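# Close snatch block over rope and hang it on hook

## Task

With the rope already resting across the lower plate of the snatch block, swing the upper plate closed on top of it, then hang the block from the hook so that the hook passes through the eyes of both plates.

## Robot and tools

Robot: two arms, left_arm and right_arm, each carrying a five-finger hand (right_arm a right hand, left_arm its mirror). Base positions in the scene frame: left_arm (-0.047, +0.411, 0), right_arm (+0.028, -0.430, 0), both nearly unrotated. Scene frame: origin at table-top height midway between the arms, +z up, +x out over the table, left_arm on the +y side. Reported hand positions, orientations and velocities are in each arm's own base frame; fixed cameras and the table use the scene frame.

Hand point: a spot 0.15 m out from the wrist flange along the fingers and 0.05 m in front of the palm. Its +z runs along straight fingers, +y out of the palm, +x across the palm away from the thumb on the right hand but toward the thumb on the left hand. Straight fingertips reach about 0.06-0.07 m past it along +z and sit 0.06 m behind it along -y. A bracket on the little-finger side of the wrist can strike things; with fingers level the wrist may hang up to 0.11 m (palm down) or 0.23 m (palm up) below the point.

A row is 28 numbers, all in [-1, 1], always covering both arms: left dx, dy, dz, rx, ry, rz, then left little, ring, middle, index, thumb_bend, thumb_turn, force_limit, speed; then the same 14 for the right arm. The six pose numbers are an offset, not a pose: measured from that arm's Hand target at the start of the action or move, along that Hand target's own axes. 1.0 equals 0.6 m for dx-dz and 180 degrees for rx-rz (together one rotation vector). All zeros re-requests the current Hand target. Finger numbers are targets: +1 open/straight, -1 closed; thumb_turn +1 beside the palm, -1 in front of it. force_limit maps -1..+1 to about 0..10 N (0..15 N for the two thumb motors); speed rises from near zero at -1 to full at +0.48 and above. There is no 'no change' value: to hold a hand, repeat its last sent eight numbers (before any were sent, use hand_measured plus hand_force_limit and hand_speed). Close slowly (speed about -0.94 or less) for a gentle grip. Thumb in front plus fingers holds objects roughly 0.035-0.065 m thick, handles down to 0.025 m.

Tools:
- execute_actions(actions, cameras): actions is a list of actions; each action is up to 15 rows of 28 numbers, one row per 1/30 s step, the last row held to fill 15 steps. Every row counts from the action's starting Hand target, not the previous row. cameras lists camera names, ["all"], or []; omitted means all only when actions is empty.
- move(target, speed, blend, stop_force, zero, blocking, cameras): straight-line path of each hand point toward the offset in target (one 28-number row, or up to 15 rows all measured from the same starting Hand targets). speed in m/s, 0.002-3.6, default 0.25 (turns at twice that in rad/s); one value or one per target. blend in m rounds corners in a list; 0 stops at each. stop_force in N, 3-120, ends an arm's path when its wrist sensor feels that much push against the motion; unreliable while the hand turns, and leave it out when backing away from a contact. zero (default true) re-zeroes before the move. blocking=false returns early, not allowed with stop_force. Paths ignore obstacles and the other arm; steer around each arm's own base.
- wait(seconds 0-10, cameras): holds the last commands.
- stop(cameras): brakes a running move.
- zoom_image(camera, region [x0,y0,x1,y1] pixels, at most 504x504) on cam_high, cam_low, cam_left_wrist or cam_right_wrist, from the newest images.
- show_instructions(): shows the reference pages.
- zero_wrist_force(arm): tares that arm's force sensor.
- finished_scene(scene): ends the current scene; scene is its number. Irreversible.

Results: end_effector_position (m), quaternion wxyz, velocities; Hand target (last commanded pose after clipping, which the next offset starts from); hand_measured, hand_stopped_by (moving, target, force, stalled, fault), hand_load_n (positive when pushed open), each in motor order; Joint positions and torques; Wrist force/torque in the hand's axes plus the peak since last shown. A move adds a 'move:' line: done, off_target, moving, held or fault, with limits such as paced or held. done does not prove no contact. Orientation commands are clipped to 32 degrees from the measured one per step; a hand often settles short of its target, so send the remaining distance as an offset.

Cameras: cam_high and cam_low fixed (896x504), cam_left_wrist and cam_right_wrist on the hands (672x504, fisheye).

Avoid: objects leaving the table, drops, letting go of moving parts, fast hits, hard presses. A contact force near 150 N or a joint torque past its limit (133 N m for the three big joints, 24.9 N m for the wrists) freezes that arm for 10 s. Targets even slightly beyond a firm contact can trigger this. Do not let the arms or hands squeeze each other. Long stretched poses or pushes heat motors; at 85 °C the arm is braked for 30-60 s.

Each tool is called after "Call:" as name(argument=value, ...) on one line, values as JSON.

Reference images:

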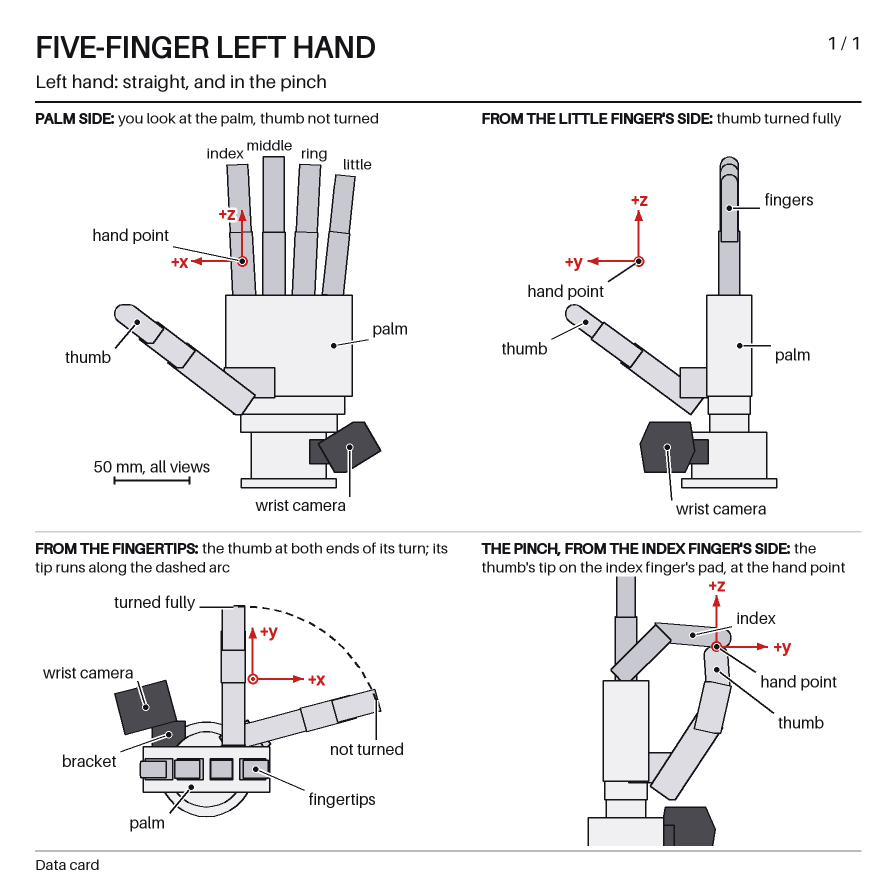

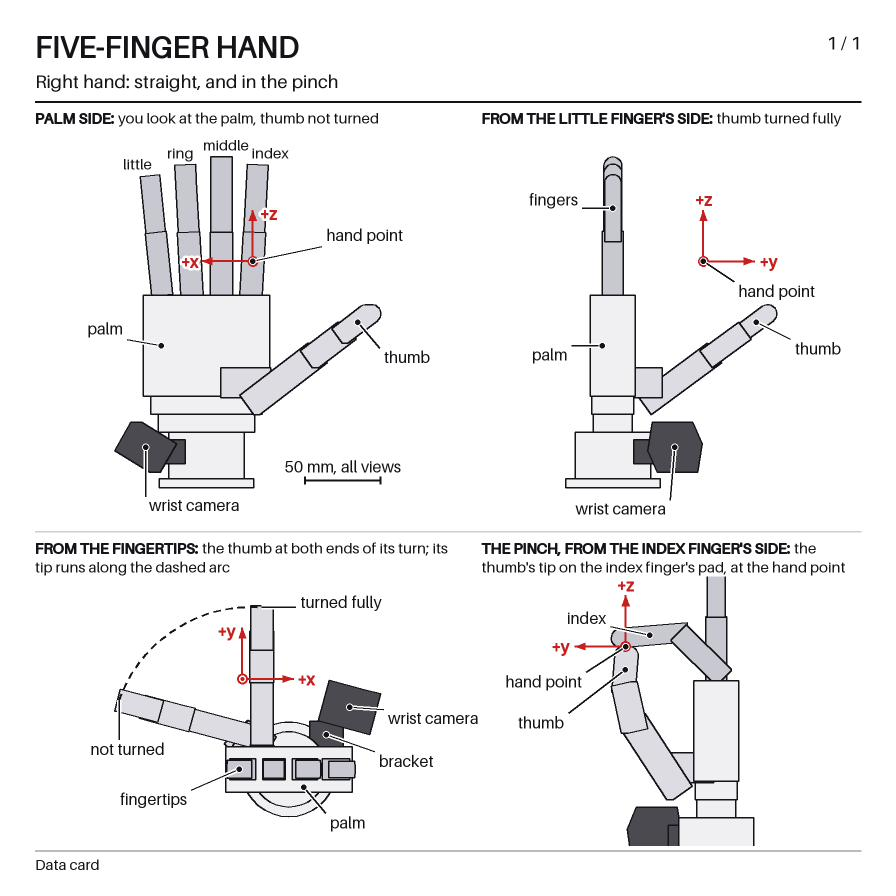

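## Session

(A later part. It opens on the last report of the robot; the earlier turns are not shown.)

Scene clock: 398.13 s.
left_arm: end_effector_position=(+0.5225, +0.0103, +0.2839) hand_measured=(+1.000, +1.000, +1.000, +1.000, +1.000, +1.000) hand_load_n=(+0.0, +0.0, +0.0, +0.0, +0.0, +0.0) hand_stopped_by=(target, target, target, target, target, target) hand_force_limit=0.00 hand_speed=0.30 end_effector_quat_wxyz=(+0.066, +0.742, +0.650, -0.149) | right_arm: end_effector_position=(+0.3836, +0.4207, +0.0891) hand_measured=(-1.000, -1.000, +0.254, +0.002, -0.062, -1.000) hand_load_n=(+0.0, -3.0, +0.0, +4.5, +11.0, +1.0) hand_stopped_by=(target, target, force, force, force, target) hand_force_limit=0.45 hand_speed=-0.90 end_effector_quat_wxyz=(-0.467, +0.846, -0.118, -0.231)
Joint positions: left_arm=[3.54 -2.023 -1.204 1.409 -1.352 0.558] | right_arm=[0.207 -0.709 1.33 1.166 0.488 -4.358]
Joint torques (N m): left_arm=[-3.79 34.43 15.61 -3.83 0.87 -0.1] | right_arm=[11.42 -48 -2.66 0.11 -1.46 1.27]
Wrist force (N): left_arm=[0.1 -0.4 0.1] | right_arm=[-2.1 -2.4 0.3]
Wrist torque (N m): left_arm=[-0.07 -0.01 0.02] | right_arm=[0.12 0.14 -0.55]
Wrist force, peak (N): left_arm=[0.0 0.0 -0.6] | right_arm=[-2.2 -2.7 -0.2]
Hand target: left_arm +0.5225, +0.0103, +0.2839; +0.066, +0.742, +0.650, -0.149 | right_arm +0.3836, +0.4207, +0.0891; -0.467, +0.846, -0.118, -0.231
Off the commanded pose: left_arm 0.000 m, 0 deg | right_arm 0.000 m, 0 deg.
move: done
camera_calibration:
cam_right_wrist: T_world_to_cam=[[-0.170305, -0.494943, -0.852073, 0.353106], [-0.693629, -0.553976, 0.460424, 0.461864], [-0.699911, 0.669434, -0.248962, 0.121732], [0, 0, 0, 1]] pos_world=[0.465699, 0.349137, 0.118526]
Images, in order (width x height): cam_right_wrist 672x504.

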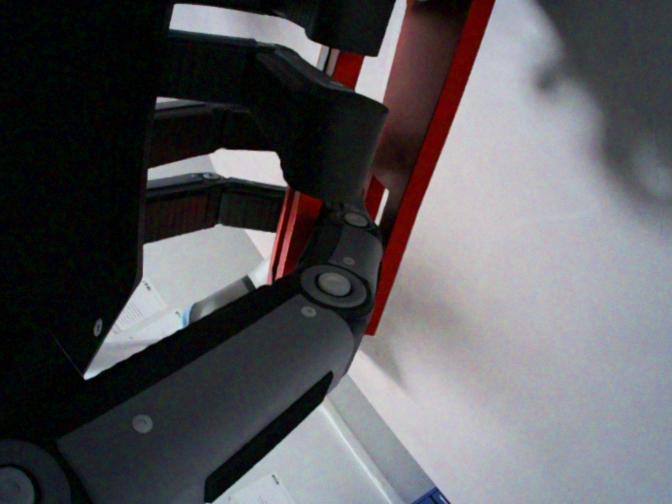

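Call:
execute_actions(actions=[])

Call:
zoom_image(camera="cam_low", region=[350, 230, 450, 330])

Call:
zoom_image(camera="cam_high", region=[430, 190, 530, 290])

Scene clock: 401.00 s.
left_arm: end_effector_position=(+0.5225, +0.0103, +0.2839) hand_measured=(+1.000, +1.000, +1.000, +1.000, +1.000, +1.000) hand_load_n=(+0.0, +0.0, +0.0, +0.0, +0.0, +0.0) hand_stopped_by=(target, target, target, target, target, target) hand_force_limit=0.00 hand_speed=0.30 end_effector_quat_wxyz=(+0.066, +0.742, +0.650, -0.149) | right_arm: end_effector_position=(+0.3836, +0.4207, +0.0891) hand_measured=(-1.000, -1.000, +0.254, +0.002, -0.062, -1.000) hand_load_n=(+0.0, -2.5, +0.0, +4.5, +11.0, +1.0) hand_stopped_by=(target, target, force, force, force, target) hand_force_limit=0.45 hand_speed=-0.90 end_effector_quat_wxyz=(-0.467, +0.846, -0.118, -0.231)
Joint positions: left_arm=[3.54 -2.023 -1.204 1.409 -1.352 0.558] | right_arm=[0.207 -0.709 1.33 1.166 0.488 -4.358]
Joint velocities: within noise
Joint torques (N m): left_arm=[-3.57 34.76 15.96 -3.65 0.76 -0.1] | right_arm=[5.01 -42.14 -7.71 0.04 -2.08 1.05]
Motor temperatures (°C): left_arm=[26 28 22 34 29 29] | right_arm=[26 25 26 33 35 38]
Wrist force (N): left_arm=[0.0 -0.1 -0.2] | right_arm=[-2.0 -2.4 -0.1]
Wrist torque (N m): left_arm=[0.00 -0.01 0.00] | right_arm=[0.14 0.14 -0.55]
Wrist force, peak (N): left_arm=[0.1 -0.3 -0.4] | right_arm=[-2.3 -2.9 -0.5]
Hand target: left_arm +0.5225, +0.0103, +0.2839; +0.066, +0.742, +0.650, -0.149 | right_arm +0.3836, +0.4207, +0.0891; -0.467, +0.846, -0.118, -0.231
Off the commanded pose: left_arm 0.000 m, 0 deg | right_arm 0.000 m, 0 deg.
camera_calibration:
cam_left_wrist: T_world_to_cam=[[-0.925738, 0.378164, -0.000588394, 0.480724], [0.369126, 0.903949, 0.215922, -0.267761], [0.082186, 0.19967, -0.97641, 0.348213], [0, 0, 0, 1]] pos_world=[0.515244, -0.00927812, 0.398097]
cam_right_wrist: T_world_to_cam=[[-0.170305, -0.494943, -0.852073, 0.353106], [-0.693629, -0.553976, 0.460424, 0.461864], [-0.699911, 0.669434, -0.248962, 0.121732], [0, 0, 0, 1]] pos_world=[0.465699, 0.349137, 0.118526]

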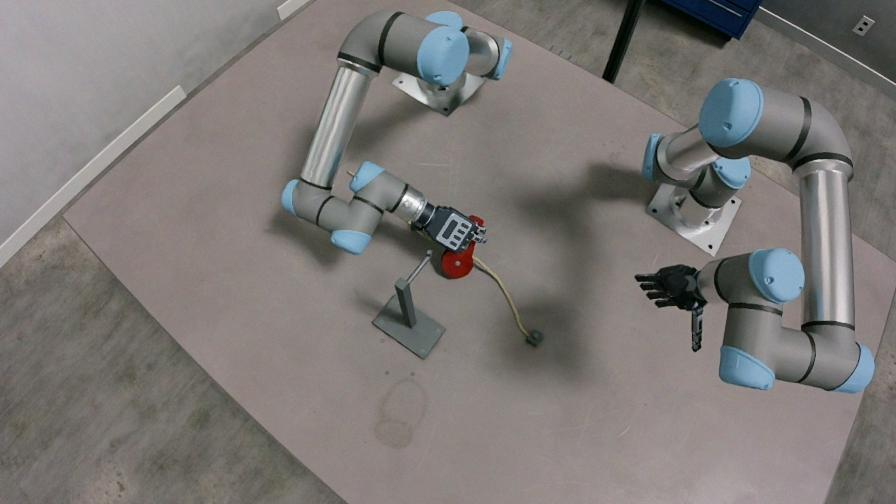

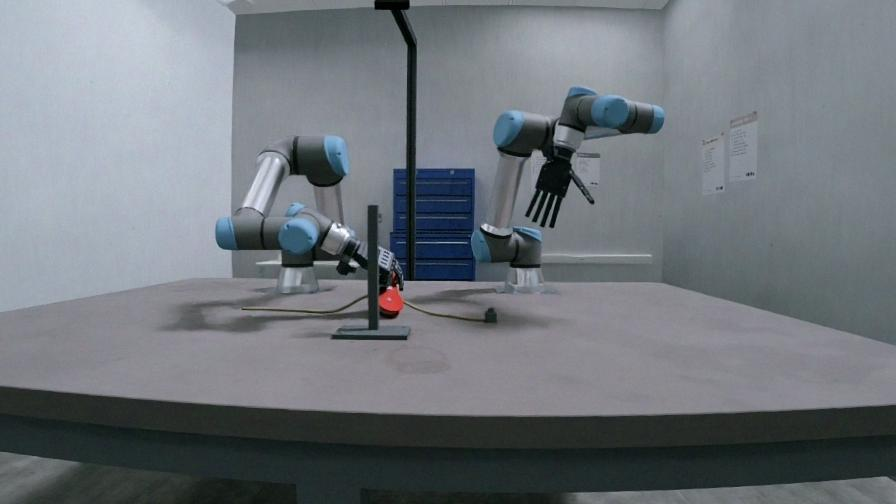

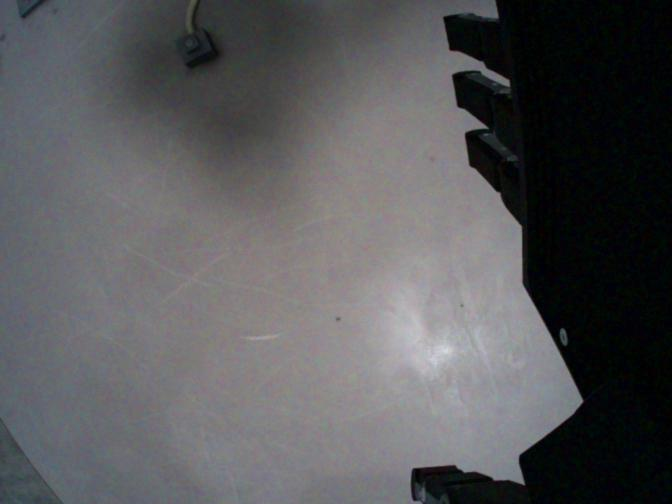

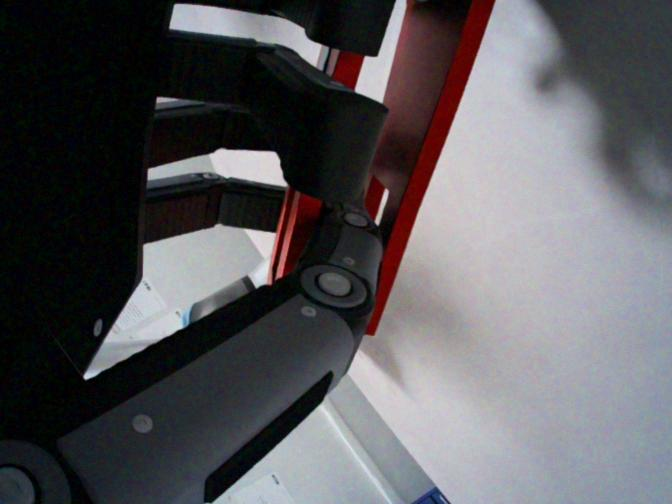

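Scaled by 5.040 from the camera's 896x504 image, which has a finer 1280x720 frame.

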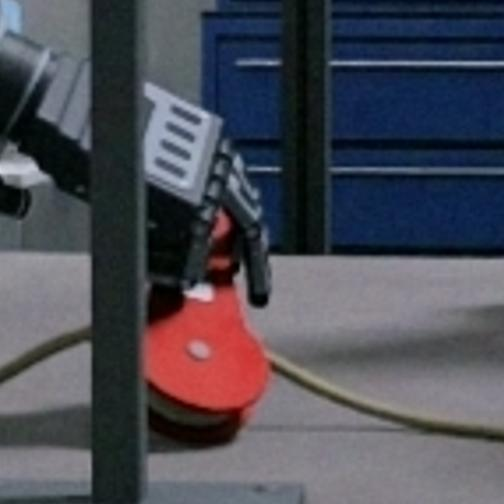

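Scaled by 5.040 from the camera's 896x504 image, which has a finer 1280x720 frame.

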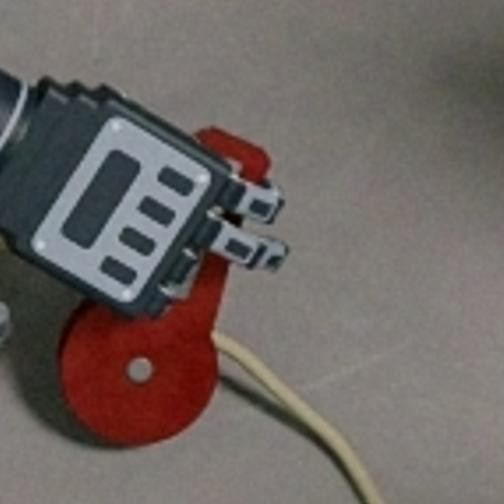

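Call:
move(target=[0,0,0,0,0,0,1,1,1,1,1,1,0,0.3,0,0,0,0,0,0,-1,-1,0.0,0.0,-0.45,-1,0.1,-0.9], speed=0.1, cameras=["cam_right_wrist","cam_low"])

Call:
zoom_image(camera="cam_right_wrist", region=[250, 0, 520, 340])

Call:
zoom_image(camera="cam_low", region=[360, 250, 430, 330])

Scene clock: 444.33 s.
left_arm: end_effector_position=(+0.5225, +0.0103, +0.2839) hand_measured=(+1.000, +1.000, +1.000, +1.000, +1.000, +1.000) hand_load_n=(+0.0, +0.0, +0.0, +0.0, +0.0, +0.0) hand_stopped_by=(target, target, target, target, target, target) hand_force_limit=0.00 hand_speed=0.30 end_effector_quat_wxyz=(+0.066, +0.742, +0.650, -0.149) | right_arm: end_effector_position=(+0.3836, +0.4207, +0.0891) hand_measured=(-1.000, -1.000, +0.108, +0.002, -0.062, -1.000) hand_load_n=(+0.0, -4.5, +5.5, +3.5, +11.0, +1.0) hand_stopped_by=(target, target, force, force, force, target) hand_force_limit=0.10 hand_speed=-0.90 end_effector_quat_wxyz=(-0.467, +0.846, -0.118, -0.231)
Joint positions: left_arm=[3.54 -2.023 -1.204 1.409 -1.352 0.558] | right_arm=[0.207 -0.709 1.33 1.166 0.488 -4.358]
Joint torques (N m): left_arm=[-4.17 36.08 15.44 -3.98 0.76 0.24] | right_arm=[-3.89 -35.64 -15.18 0.11 -2.01 0.72]
Wrist force (N): left_arm=[-0.1 -0.2 -0.1] | right_arm=[-2.6 -3.0 -0.5]
Wrist torque (N m): left_arm=[-0.02 0.01 0.00] | right_arm=[0.12 0.11 -0.57]
Wrist force, peak (N): left_arm=[-0.1 -0.3 -0.5] | right_arm=[-2.9 -3.1 -0.2]
Hand target: left_arm +0.5225, +0.0103, +0.2839; +0.066, +0.742, +0.650, -0.149 | right_arm +0.3836, +0.4207, +0.0891; -0.467, +0.846, -0.118, -0.231
Off the commanded pose: left_arm 0.000 m, 0 deg | right_arm 0.000 m, 0 deg.
move: done
camera_calibration:
cam_right_wrist: T_world_to_cam=[[-0.170305, -0.494943, -0.852073, 0.353106], [-0.693629, -0.553976, 0.460424, 0.461864], [-0.699911, 0.669434, -0.248962, 0.121732], [0, 0, 0, 1]] pos_world=[0.465699, 0.349137, 0.118526]
Images, in order (width x height): cam_low 896x504, cam_right_wrist 672x504.

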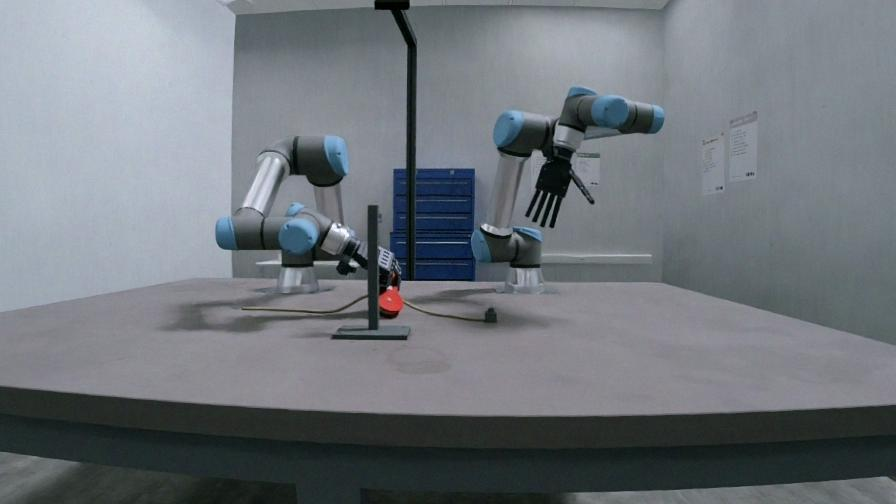

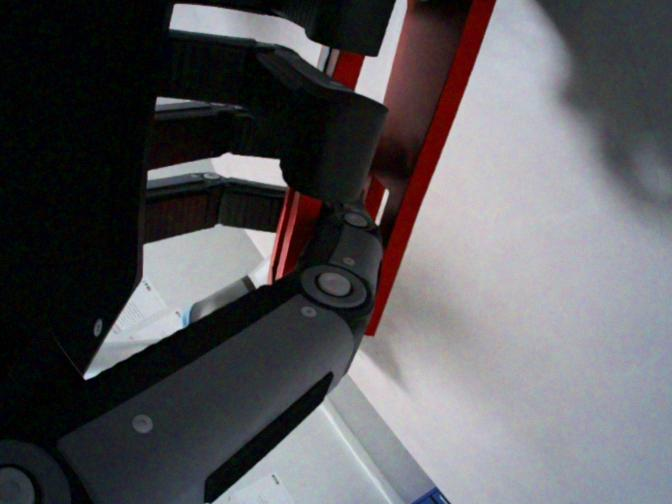

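Scaled by 1.482 from the camera's 672x504 image, which has a finer 960x720 frame.

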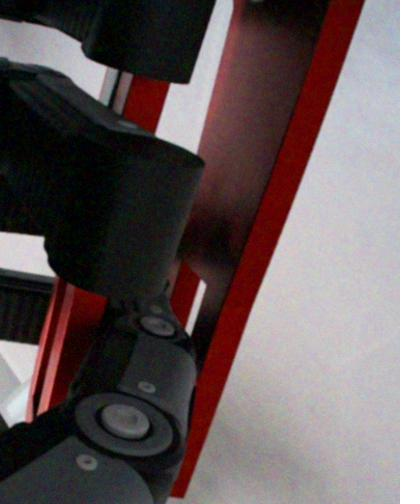

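Scaled by 6.300 from the camera's 896x504 image, which has a finer 1280x720 frame.

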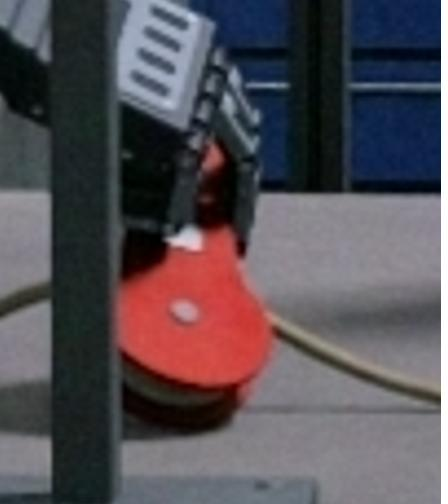

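Call:
move(target=[[0,0,0,0,0,0,1,1,1,1,1,1,0,0.3,0.01843,-0.04811,-0.03007,0,-0.04417,0.07067,-1,-1,0.0,0.0,-0.45,-1,0.1,-0.9],[0,0,0,0,0,0,1,1,1,1,1,1,0,0.3,0.05093,-0.09052,-0.05658,0,-0.08833,0.14133,-1,-1,0.0,0.0,-0.45,-1,0.1,-0.9]], speed=0.1, blend=0.01, cameras=["cam_right_wrist","cam_high","cam_low"])

Call:
zoom_image(camera="cam_low", region=[350, 230, 450, 330])

Call:
zoom_image(camera="cam_high", region=[430, 190, 530, 290])

Scene clock: 457.07 s.
left_arm: end_effector_position=(+0.5225, +0.0103, +0.2839) hand_measured=(+1.000, +1.000, +1.000, +1.000, +1.000, +1.000) hand_load_n=(+0.0, +0.0, +0.0, +0.0, +0.0, +0.0) hand_stopped_by=(target, target, target, target, target, target) hand_force_limit=0.00 hand_speed=0.30 end_effector_quat_wxyz=(+0.066, +0.742, +0.650, -0.149) | right_arm: end_effector_position=(+0.4421, +0.4216, +0.1292) hand_measured=(-1.000, -1.000, +0.108, +0.002, -0.062, -1.000) hand_load_n=(+0.0, -6.0, +4.5, +2.5, +8.5, +1.5) hand_stopped_by=(target, target, force, force, force, target) hand_force_limit=0.10 hand_speed=-0.90 end_effector_quat_wxyz=(-0.416, +0.759, -0.236, -0.441)
Joint positions: left_arm=[3.54 -2.023 -1.204 1.409 -1.352 0.558] | right_arm=[0.174 -0.415 1 1.868 0.429 -4.526]
Joint torques (N m): left_arm=[-4.71 35.98 16.29 -3.79 0.72 -0.13] | right_arm=[5.64 -53.5 0.17 -0.12 0.9 1.66]
Wrist force (N): left_arm=[-0.2 -0.1 -0.3] | right_arm=[-5.8 -4.3 -1.0]
Wrist torque (N m): left_arm=[0.00 0.02 -0.01] | right_arm=[-0.08 0.26 -0.63]
Wrist force, peak (N): left_arm=[0.4 -0.2 -0.3] | right_arm=[-15.0 -6.9 -4.5]
Hand target: left_arm +0.5225, +0.0103, +0.2839; +0.066, +0.742, +0.650, -0.149 | right_arm +0.4421, +0.4217, +0.1292; -0.416, +0.759, -0.236, -0.441
Off the commanded pose: left_arm 0.000 m, 0 deg | right_arm 0.000 m, 0 deg.
move: done
camera_calibration:
cam_right_wrist: T_world_to_cam=[[-0.572094, -0.50199, -0.648625, 0.552046], [-0.369193, -0.548565, 0.750182, 0.301369], [-0.732397, 0.668642, 0.128499, 0.138048], [0, 0, 0, 1]] pos_world=[0.528191, 0.350137, 0.114251]
Images, in order (width x height): cam_high 896x504, cam_low 896x504, cam_right_wrist 672x504.

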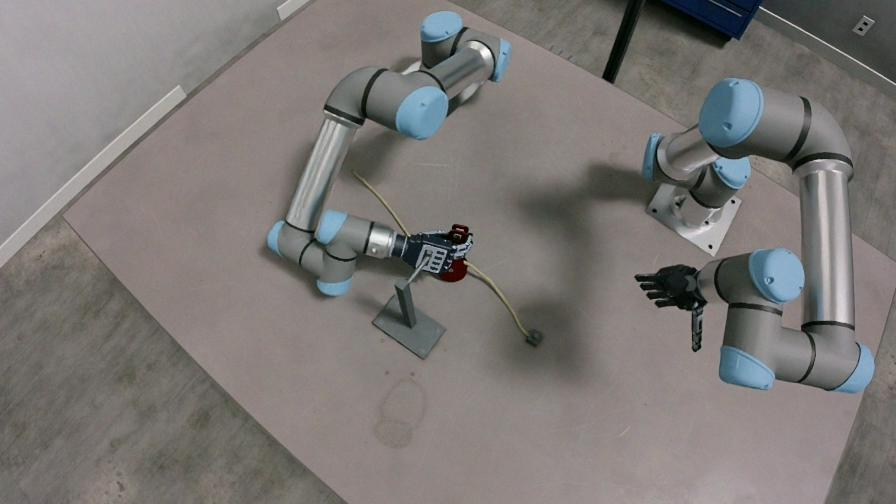

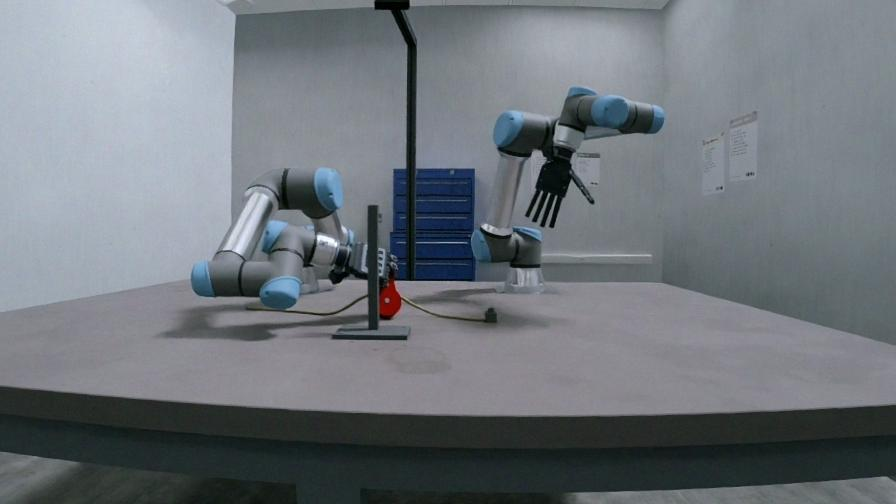

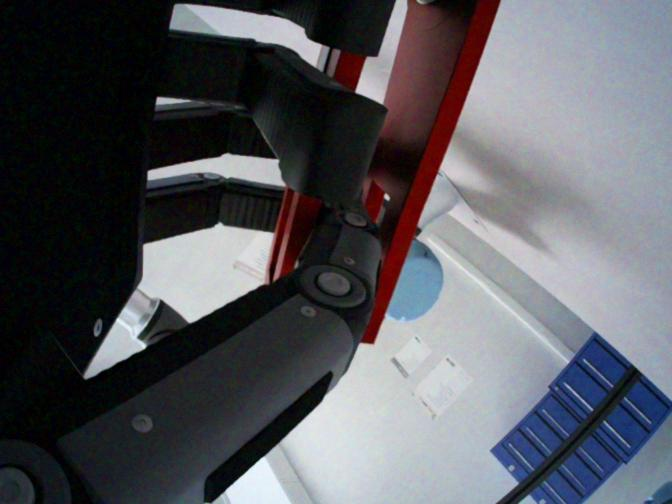

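Scaled by 5.040 from the camera's 896x504 image, which has a finer 1280x720 frame.

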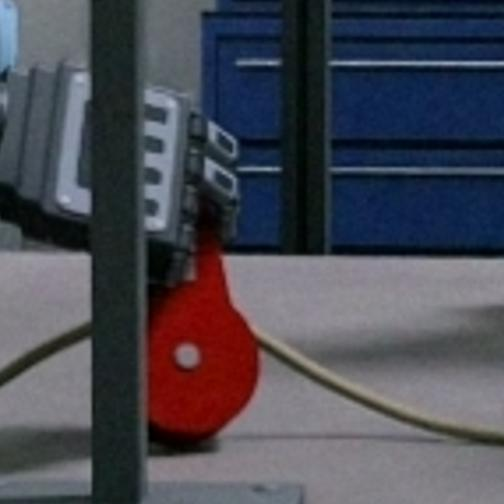

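Scaled by 5.040 from the camera's 896x504 image, which has a finer 1280x720 frame.

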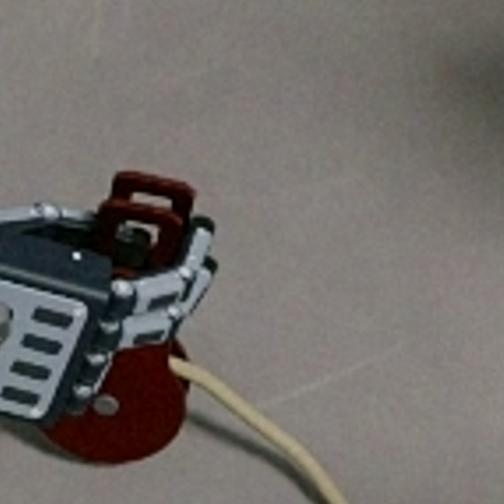

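Call:
move(target=[[0,0,0,0,0,0,1,1,1,1,1,1,0,0.3,-0.0217,-0.0106,-0.0066,0,0,0,-1,-1,0.0,0.0,-0.45,-1,0.1,-0.9],[0,0,0,0,0,0,1,1,1,1,1,1,0,0.3,-0.1039,0.096,0.0601,0,0,0,-1,-1,0.0,0.0,-0.45,-1,0.1,-0.9],[0,0,0,0,0,0,1,1,1,1,1,1,0,0.3,-0.205,0.0465,0.0292,0,0,0,-1,-1,0.0,0.0,-0.45,-1,0.1,-0.9]], speed=0.06, blend=0.008, cameras=["cam_right_wrist","cam_high","cam_low"])

Call:
zoom_image(camera="cam_low", region=[350, 200, 450, 300])

Call:
zoom_image(camera="cam_high", region=[430, 160, 530, 260])

Scene clock: 471.70 s.
left_arm: end_effector_position=(+0.5225, +0.0103, +0.2839) hand_measured=(+1.000, +1.000, +1.000, +1.000, +1.000, +1.000) hand_load_n=(+0.0, +0.0, +0.0, +0.0, +0.0, +0.0) hand_stopped_by=(target, target, target, target, target, target) hand_force_limit=0.00 hand_speed=0.30 end_effector_quat_wxyz=(+0.066, +0.742, +0.650, -0.149) | right_arm: end_effector_position=(+0.3521, +0.4201, +0.2194) hand_measured=(-1.000, -1.000, +0.108, +0.002, -0.064, -1.000) hand_load_n=(+0.0, +0.0, +0.0, +0.0, +0.0, +0.0) hand_stopped_by=(target, target, force, force, force, target) hand_force_limit=0.10 hand_speed=-0.90 end_effector_quat_wxyz=(-0.416, +0.759, -0.236, -0.441) end_effector_velocity=(+0.001, +0.000, -0.002) end_effector_angular_velocity=(+0.000, -0.002, -0.001)
Joint positions: left_arm=[3.54 -2.023 -1.204 1.409 -1.352 0.558] | right_arm=[0.199 -0.723 1.363 1.778 0.41 -4.486]
Joint velocities: left_arm=[within noise] | right_arm=[-0.001 0.002 0 -0.005 0 0]
Joint torques (N m): left_arm=[-4.55 36.14 14.23 -3.87 0.9 0.13] | right_arm=[-11.79 -36.51 -14.96 -0.44 -0.04 -1.63]
Wrist force (N): left_arm=[0.1 -0.3 -0.2] | right_arm=[-2.0 -1.3 0.5]
Wrist torque (N m): left_arm=[-0.03 -0.02 0.01] | right_arm=[-0.17 0.15 -0.32]
Wrist force, peak (N): left_arm=[-0.1 -0.3 -0.5] | right_arm=[-5.7 -4.5 -0.9]
Hand target: left_arm +0.5225, +0.0103, +0.2839; +0.066, +0.742, +0.650, -0.149 | right_arm +0.3521, +0.4201, +0.2193; -0.416, +0.759, -0.236, -0.441
Off the commanded pose: left_arm 0.000 m, 0 deg | right_arm 0.000 m, 0 deg.
move: done; blend cut to 0.0075 m at target 1
camera_calibration:
cam_right_wrist: T_world_to_cam=[[-0.572018, -0.502159, -0.648561, 0.558266], [-0.369022, -0.548605, 0.750237, 0.199543], [-0.732542, 0.668482, 0.128505, 0.0615888], [0, 0, 0, 1]] pos_world=[0.438091, 0.348638, 0.204451]
Images, in order (width x height): cam_high 896x504, cam_low 896x504, cam_right_wrist 672x504.

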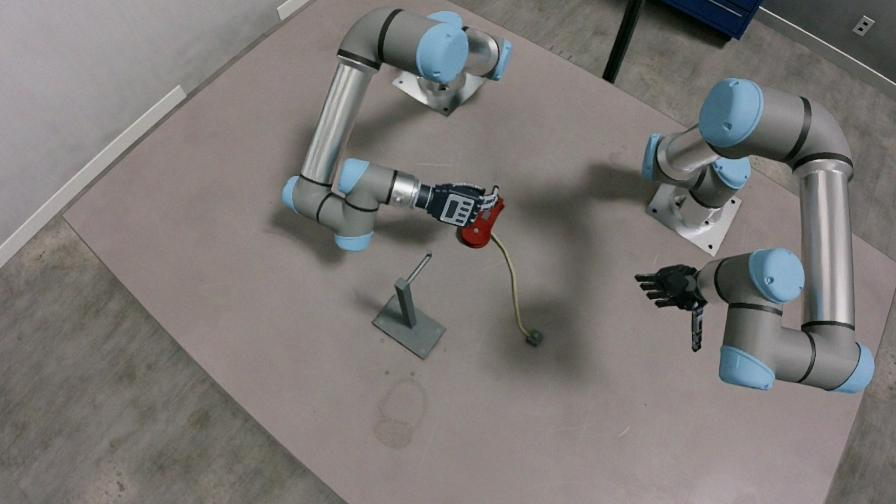

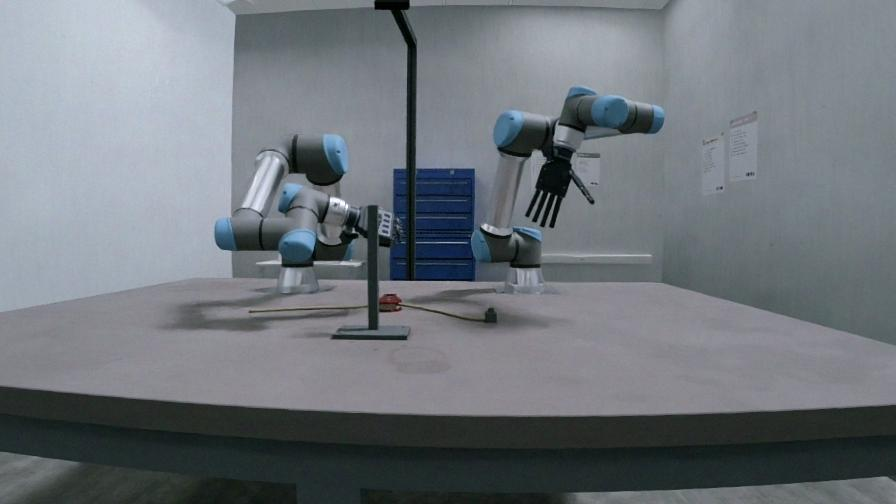

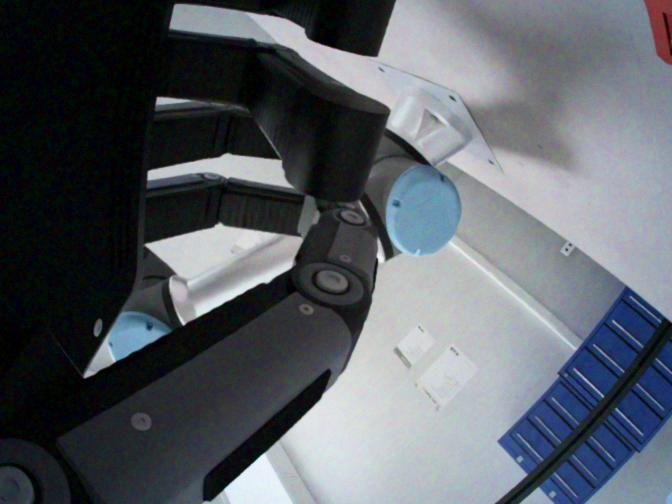

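Scaled by 5.040 from the camera's 896x504 image, which has a finer 1280x720 frame.

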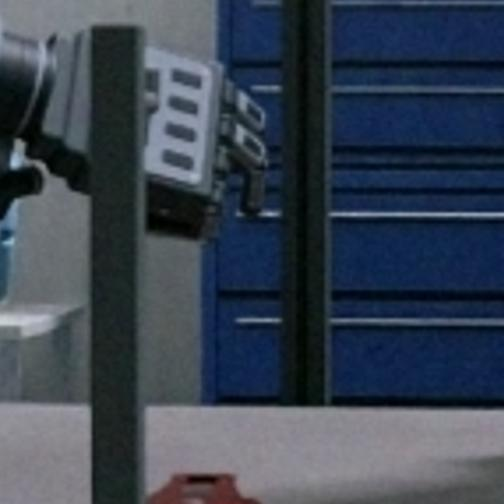

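Scaled by 5.040 from the camera's 896x504 image, which has a finer 1280x720 frame.

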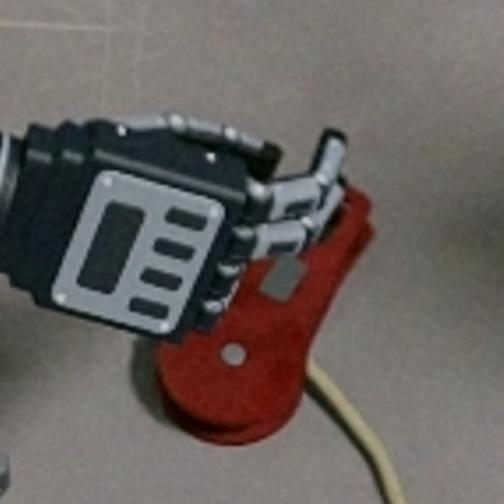

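Call:
move(target=[0,0,0,0,0,0,1,1,1,1,1,1,0,0.3,0,0,0,0,0.17667,-0.28267,-1,-1,-1,-1,1,1,0.3,0.3], speed=0.4)

Scene clock: 554.20 s.
left_arm: end_effector_position=(+0.5225, +0.0103, +0.2839) hand_measured=(+1.000, +1.000, +1.000, +1.000, +1.000, +1.000) hand_load_n=(+0.0, +0.0, +0.0, +0.0, +0.0, +0.0) hand_stopped_by=(target, target, target, target, target, target) hand_force_limit=0.00 hand_speed=0.30 end_effector_quat_wxyz=(+0.066, +0.742, +0.650, -0.149) | right_arm: end_effector_position=(+0.3520, +0.4201, +0.2193) hand_measured=(-1.000, -1.000, -1.000, -0.260, +1.000, +1.000) hand_load_n=(+0.0, +0.0, +0.0, +0.0, +0.0, -0.5) hand_stopped_by=(target, target, target, force, target, target) hand_force_limit=0.30 hand_speed=0.30 end_effector_quat_wxyz=(-0.485, +0.874, +0.007, -0.005)
Joint positions: left_arm=[3.54 -2.023 -1.204 1.409 -1.352 0.558] | right_arm=[0.259 -1.199 1.51 0.894 0.603 -4.276]
Joint torques (N m): left_arm=[-3.6 35.31 16.07 -4 0.89 -0.14] | right_arm=[-11.97 -36.52 -28.28 1.12 -1.81 -1.55]
Wrist force (N): left_arm=[0.0 -0.3 -0.1] | right_arm=[-1.1 -0.8 0.4]
Wrist torque (N m): left_arm=[-0.04 0.01 0.00] | right_arm=[-0.06 0.17 -0.34]
Wrist force, peak (N): left_arm=[0.1 -0.3 -0.4] | right_arm=[-2.2 -1.3 0.3]
Hand target: left_arm +0.5225, +0.0103, +0.2839; +0.066, +0.742, +0.650, -0.149 | right_arm +0.3521, +0.4201, +0.2193; -0.485, +0.874, +0.008, -0.004
Off the commanded pose: left_arm 0.000 m, 0 deg | right_arm 0.000 m, 0 deg.
move: done

Call:
move(target=[0,0,0,0,0,0,1,1,1,1,1,1,0,0.3,-0.075,0.1268,-0.0173,0,-0.0358,-0.0224,-1,-1,-1,-0.99,1,1,0.4,0.3], speed=0.2, cameras=["cam_right_wrist","cam_high","cam_low"])

Call:
zoom_image(camera="cam_high", region=[430, 170, 530, 270])

Scene clock: 560.03 s.
left_arm: end_effector_position=(+0.5225, +0.0103, +0.2839) hand_measured=(+1.000, +1.000, +1.000, +1.000, +1.000, +1.000) hand_load_n=(+0.0, +0.0, +0.0, +0.0, +0.0, +0.0) hand_stopped_by=(target, target, target, target, target, target) hand_force_limit=0.00 hand_speed=0.30 end_effector_quat_wxyz=(+0.066, +0.742, +0.650, -0.149) | right_arm: end_effector_position=(+0.3080, +0.3702, +0.1603) hand_measured=(-1.000, -1.000, -1.000, -0.990, +1.000, +1.000) hand_load_n=(+0.0, +0.0, +0.0, +0.0, +0.0, -0.5) hand_stopped_by=(target, target, target, target, target, target) hand_force_limit=0.40 hand_speed=0.30 end_effector_quat_wxyz=(-0.484, +0.872, +0.065, -0.036)
Joint positions: left_arm=[3.54 -2.023 -1.204 1.409 -1.352 0.558] | right_arm=[0.166 -1.182 1.746 0.982 0.558 -4.682]
Joint torques (N m): left_arm=[-6.35 36.23 16.55 -4.15 0.83 0.17] | right_arm=[13.88 -35.02 -5.97 -0.12 -0.4 -1.54]
Wrist force (N): left_arm=[-0.1 -0.2 -0.1] | right_arm=[-0.7 -1.0 0.2]
Wrist torque (N m): left_arm=[-0.03 0.01 0.00] | right_arm=[-0.06 0.10 -0.28]
Wrist force, peak (N): left_arm=[0.0 -0.3 -0.5] | right_arm=[-0.3 -2.6 0.4]
Hand target: left_arm +0.5225, +0.0103, +0.2839; +0.066, +0.742, +0.650, -0.149 | right_arm +0.3079, +0.3702, +0.1603; -0.484, +0.872, +0.066, -0.036
Off the commanded pose: left_arm 0.000 m, 0 deg | right_arm 0.000 m, 0 deg.
move: done
camera_calibration:
cam_right_wrist: T_world_to_cam=[[0.341401, -0.445876, -0.82743, 0.196218], [-0.749204, -0.660677, 0.0468934, 0.471645], [-0.567573, 0.603904, -0.559608, 0.153635], [0, 0, 0, 1]] pos_world=[0.373568, 0.306313, 0.226215]
Images, in order (width x height): cam_high 896x504, cam_low 896x504, cam_right_wrist 672x504.

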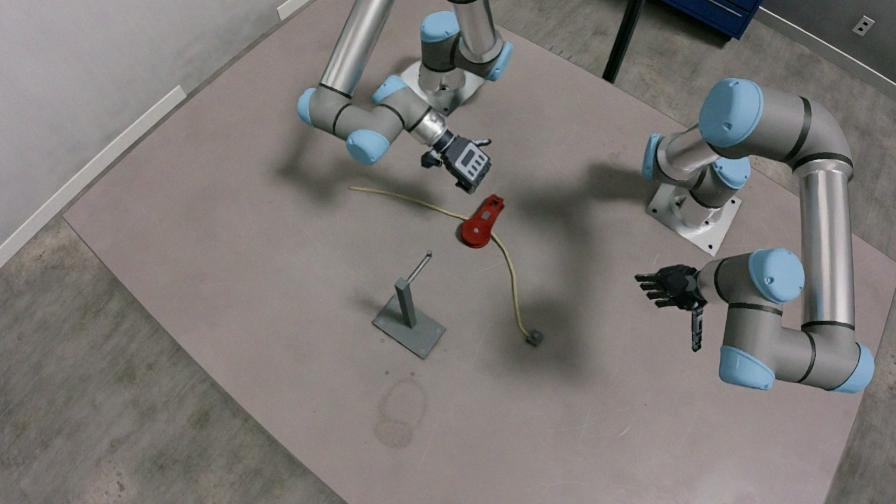

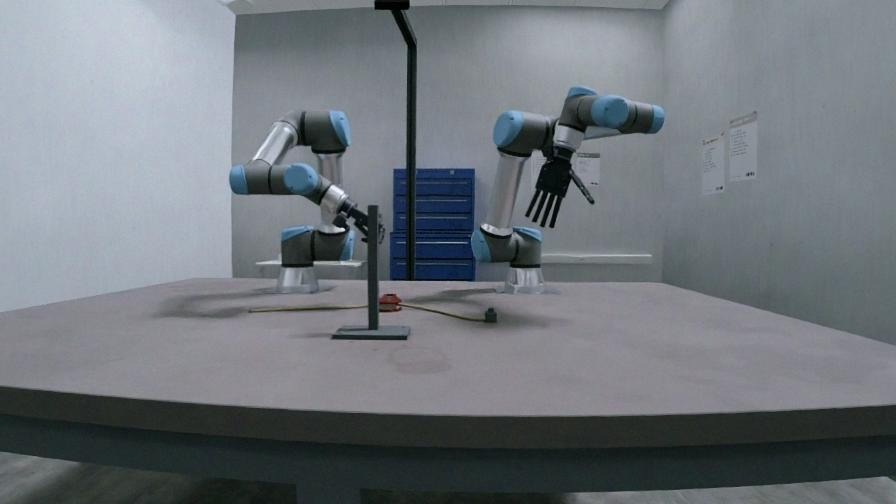

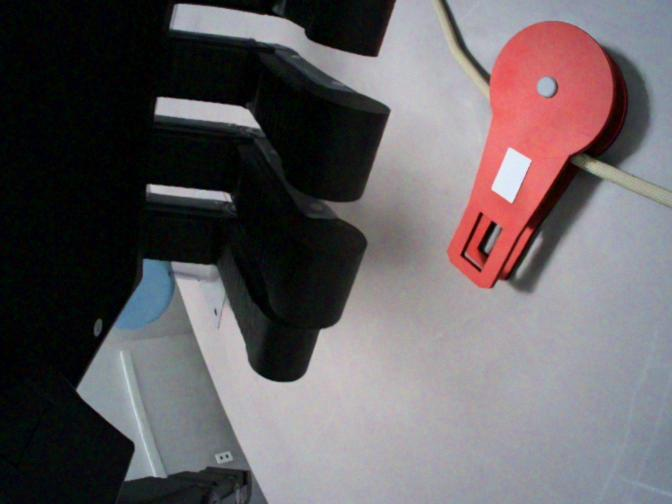

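Scaled by 5.040 from the camera's 896x504 image, which has a finer 1280x720 frame.

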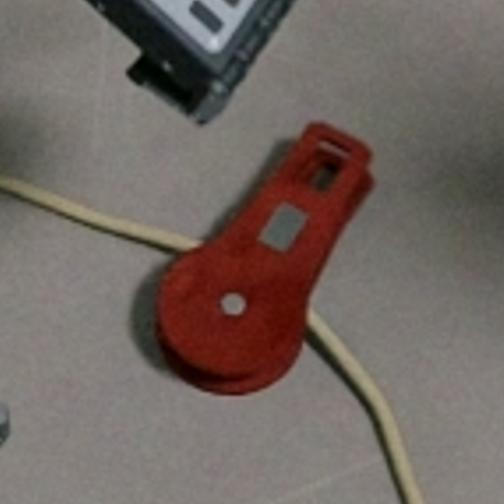

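Call:
zoom_image(camera="cam_right_wrist", region=[435, 190, 545, 300])

Call:
zoom_image(camera="cam_right_wrist", region=[480, 10, 640, 170])

Scaled by 4.582 from the camera's 672x504 image, which has a finer 960x720 frame.

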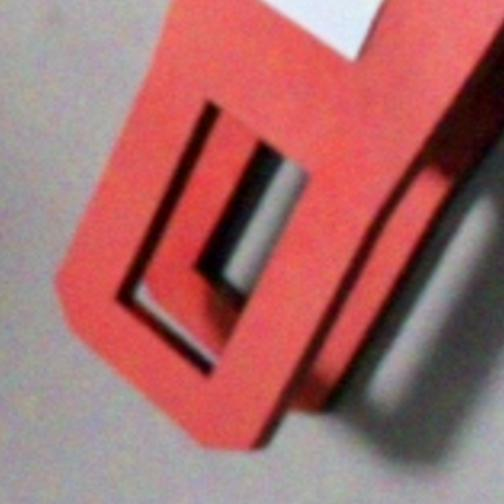

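Scaled by 3.150 from the camera's 672x504 image, which has a finer 960x720 frame.

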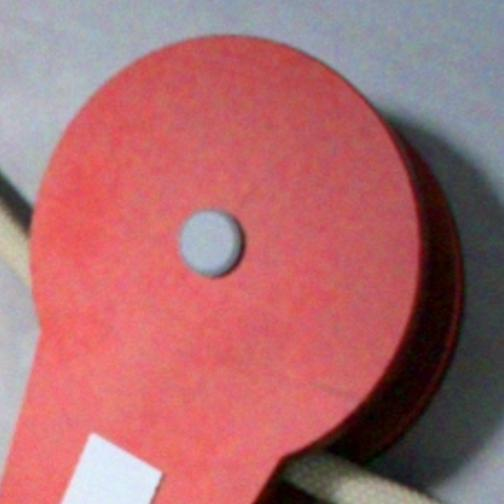

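Call:
move(target=[[0,0,0,0,0,0,1,1,1,1,1,1,0,0.3,0,0,0,0,0,0,-1,-1,0.6,0.5,0.6,-1,0.4,0.3],[0,0,0,0,0,0,1,1,1,1,1,1,0,0.3,-0.0525,0.0828,0.1043,0,0,0,-1,-1,0.6,0.5,0.6,-1,0.4,0.3]], speed=0.15)

Call:
move(target=[0,0,0,0,0,0,1,1,1,1,1,1,0,0.3,0,0.0933,0.0583,0,0,0,-1,-1,0.6,0.5,0.6,-1,0.4,0.3], speed=0.06, stop_force=4, cameras=["cam_right_wrist","cam_high","cam_low"])

Call:
zoom_image(camera="cam_low", region=[370, 250, 430, 310])

Call:
zoom_image(camera="cam_right_wrist", region=[180, 60, 500, 380])

Scene clock: 602.47 s.
left_arm: end_effector_position=(+0.5225, +0.0103, +0.2839) hand_measured=(+1.000, +1.000, +1.000, +1.000, +1.000, +1.000) hand_load_n=(+0.0, +0.0, +0.0, +0.0, +0.0, +0.0) hand_stopped_by=(target, target, target, target, target, target) hand_force_limit=0.00 hand_speed=0.30 end_effector_quat_wxyz=(+0.066, +0.742, +0.650, -0.149) | right_arm: end_effector_position=(+0.2726, +0.3920, +0.0850) hand_measured=(-1.000, -1.000, +0.600, +0.500, +0.600, -1.000) hand_load_n=(+0.0, +0.0, +0.0, -0.5, +0.0, +0.0) hand_stopped_by=(target, target, target, target, target, target) hand_force_limit=0.40 hand_speed=0.30 end_effector_quat_wxyz=(-0.484, +0.872, +0.066, -0.037)
Joint positions: left_arm=[3.54 -2.023 -1.204 1.409 -1.352 0.558] | right_arm=[0.241 -1.13 1.869 0.689 0.564 -4.543]
Joint torques (N m): left_arm=[-4.91 36.17 15.33 -4 1.04 0.1] | right_arm=[-11.6 -30.62 -23.4 1.64 -2.65 -0.66]
Wrist force (N): left_arm=[0.0 -0.1 -0.1] | right_arm=[-1.1 -0.8 0.5]
Wrist torque (N m): left_arm=[-0.01 -0.01 0.00] | right_arm=[-0.07 0.16 -0.20]
Wrist force, peak (N): left_arm=[-0.1 -0.4 -0.5] | right_arm=[-0.4 -1.8 -0.7]
Hand target: left_arm +0.5225, +0.0103, +0.2839; +0.066, +0.742, +0.650, -0.149 | right_arm +0.2728, +0.3920, +0.0850; -0.484, +0.872, +0.066, -0.036
Off the commanded pose: left_arm 0.000 m, 0 deg | right_arm 0.000 m, 0 deg.
move: done

Scene clock: 604.63 s.
left_arm: end_effector_position=(+0.5225, +0.0103, +0.2839) hand_measured=(+1.000, +1.000, +1.000, +1.000, +1.000, +1.000) hand_load_n=(+0.0, +0.0, -0.5, +0.0, +0.0, +0.0) hand_stopped_by=(target, target, target, target, target, target) hand_force_limit=0.00 hand_speed=0.30 end_effector_quat_wxyz=(+0.066, +0.742, +0.650, -0.149) | right_arm: end_effector_position=(+0.2727, +0.3920, +0.0197) hand_measured=(-1.000, -1.000, +0.600, +0.500, +0.600, -1.000) hand_load_n=(+0.0, +0.0, +0.0, +0.0, +0.0, +0.0) hand_stopped_by=(target, target, target, target, target, target) hand_force_limit=0.40 hand_speed=0.30 end_effector_quat_wxyz=(-0.484, +0.872, +0.065, -0.036)
Joint positions: left_arm=[3.54 -2.023 -1.204 1.409 -1.352 0.558] | right_arm=[0.24 -1.012 1.905 0.534 0.564 -4.543]
Joint torques (N m): left_arm=[-4.43 35.39 16.22 -4.17 0.79 0.19] | right_arm=[7.98 -22.93 -22.4 4.72 -1.62 -1.7]
Wrist force (N): left_arm=[-0.1 0.0 -0.4] | right_arm=[-1.3 -2.4 -0.9]
Wrist torque (N m): left_arm=[0.02 0.01 -0.01] | right_arm=[-0.17 0.19 -0.30]
Wrist force, peak (N): left_arm=[0.0 -0.4 -0.4] | right_arm=[-1.8 -22.3 -21.5]
Hand target: left_arm +0.5225, +0.0103, +0.2839; +0.066, +0.742, +0.650, -0.149 | right_arm +0.2727, +0.3920, +0.0197; -0.484, +0.872, +0.065, -0.036 (not the last commanded pose)
Off the commanded pose: left_arm 0.000 m, 0 deg | right_arm 0.001 m, 0 deg.
move: contact (right_arm)
camera_calibration:
cam_right_wrist: T_world_to_cam=[[0.341559, -0.445926, -0.827337, 0.101608], [-0.749103, -0.660792, 0.0468991, 0.466196], [-0.567611, 0.603742, -0.559744, 0.041831], [0, 0, 0, 1]] pos_world=[0.338268, 0.328113, 0.0856144]
Images, in order (width x height): cam_high 896x504, cam_low 896x504, cam_right_wrist 672x504.

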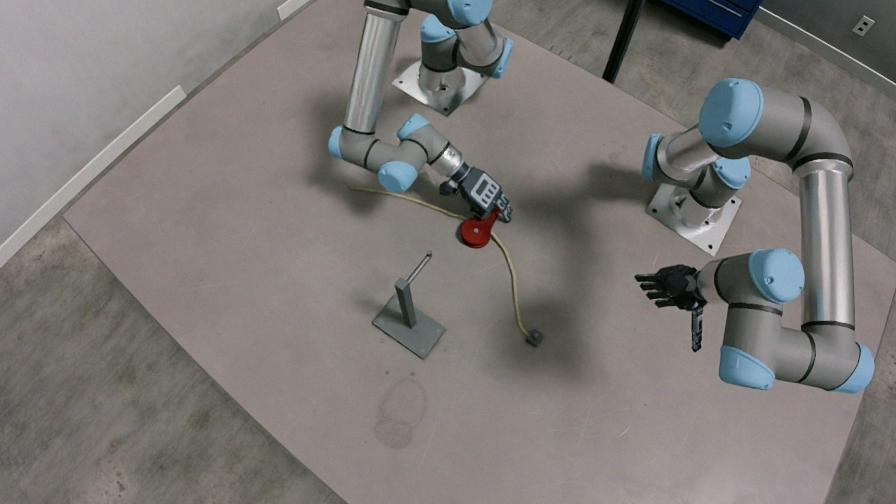

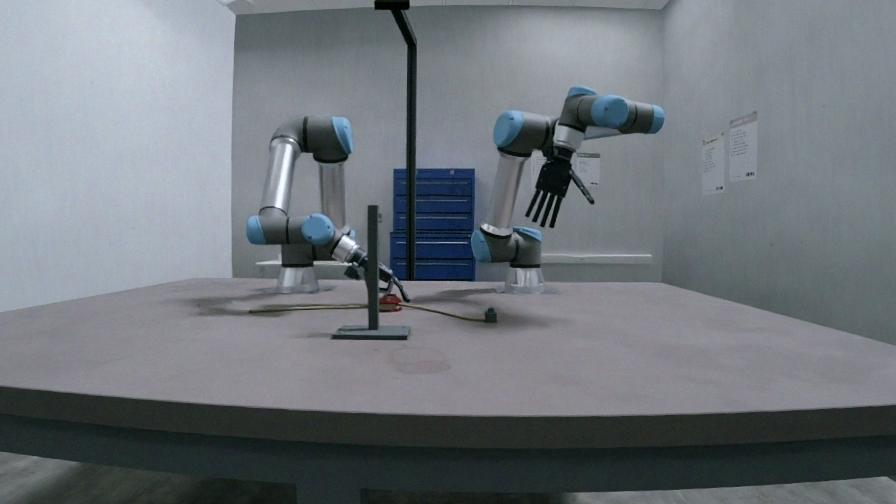

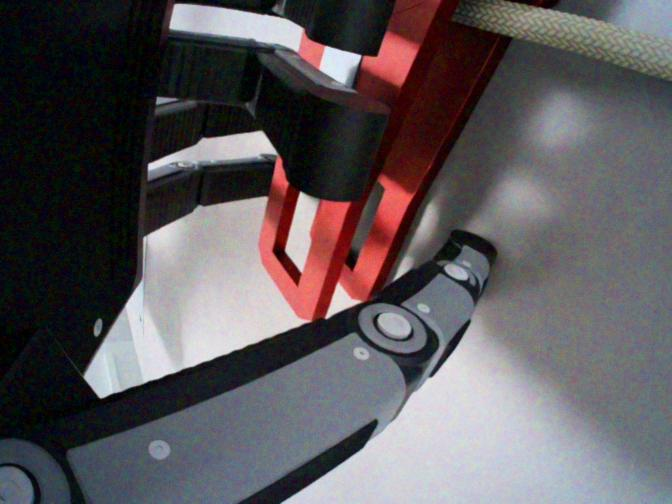

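Scaled by 8.400 from the camera's 896x504 image, which has a finer 1280x720 frame.

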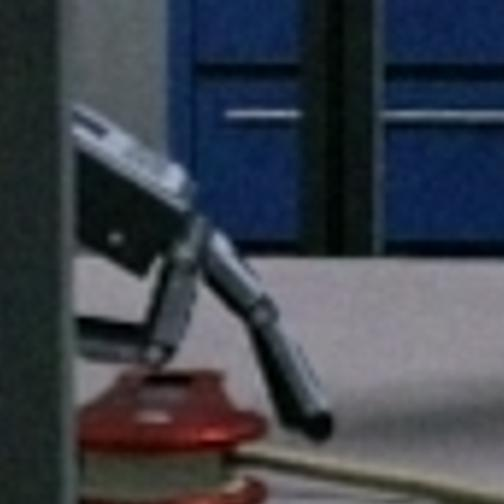

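Scaled by 1.575 from the camera's 672x504 image, which has a finer 960x720 frame.

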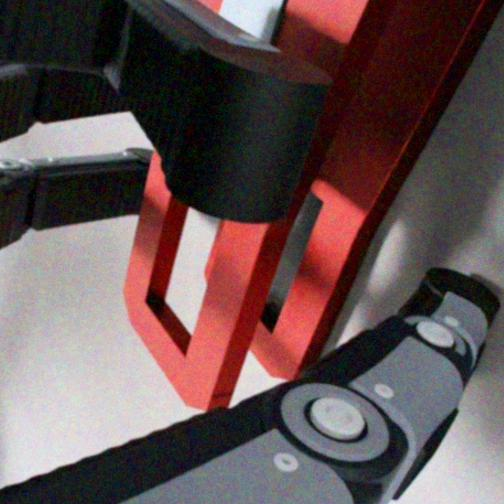

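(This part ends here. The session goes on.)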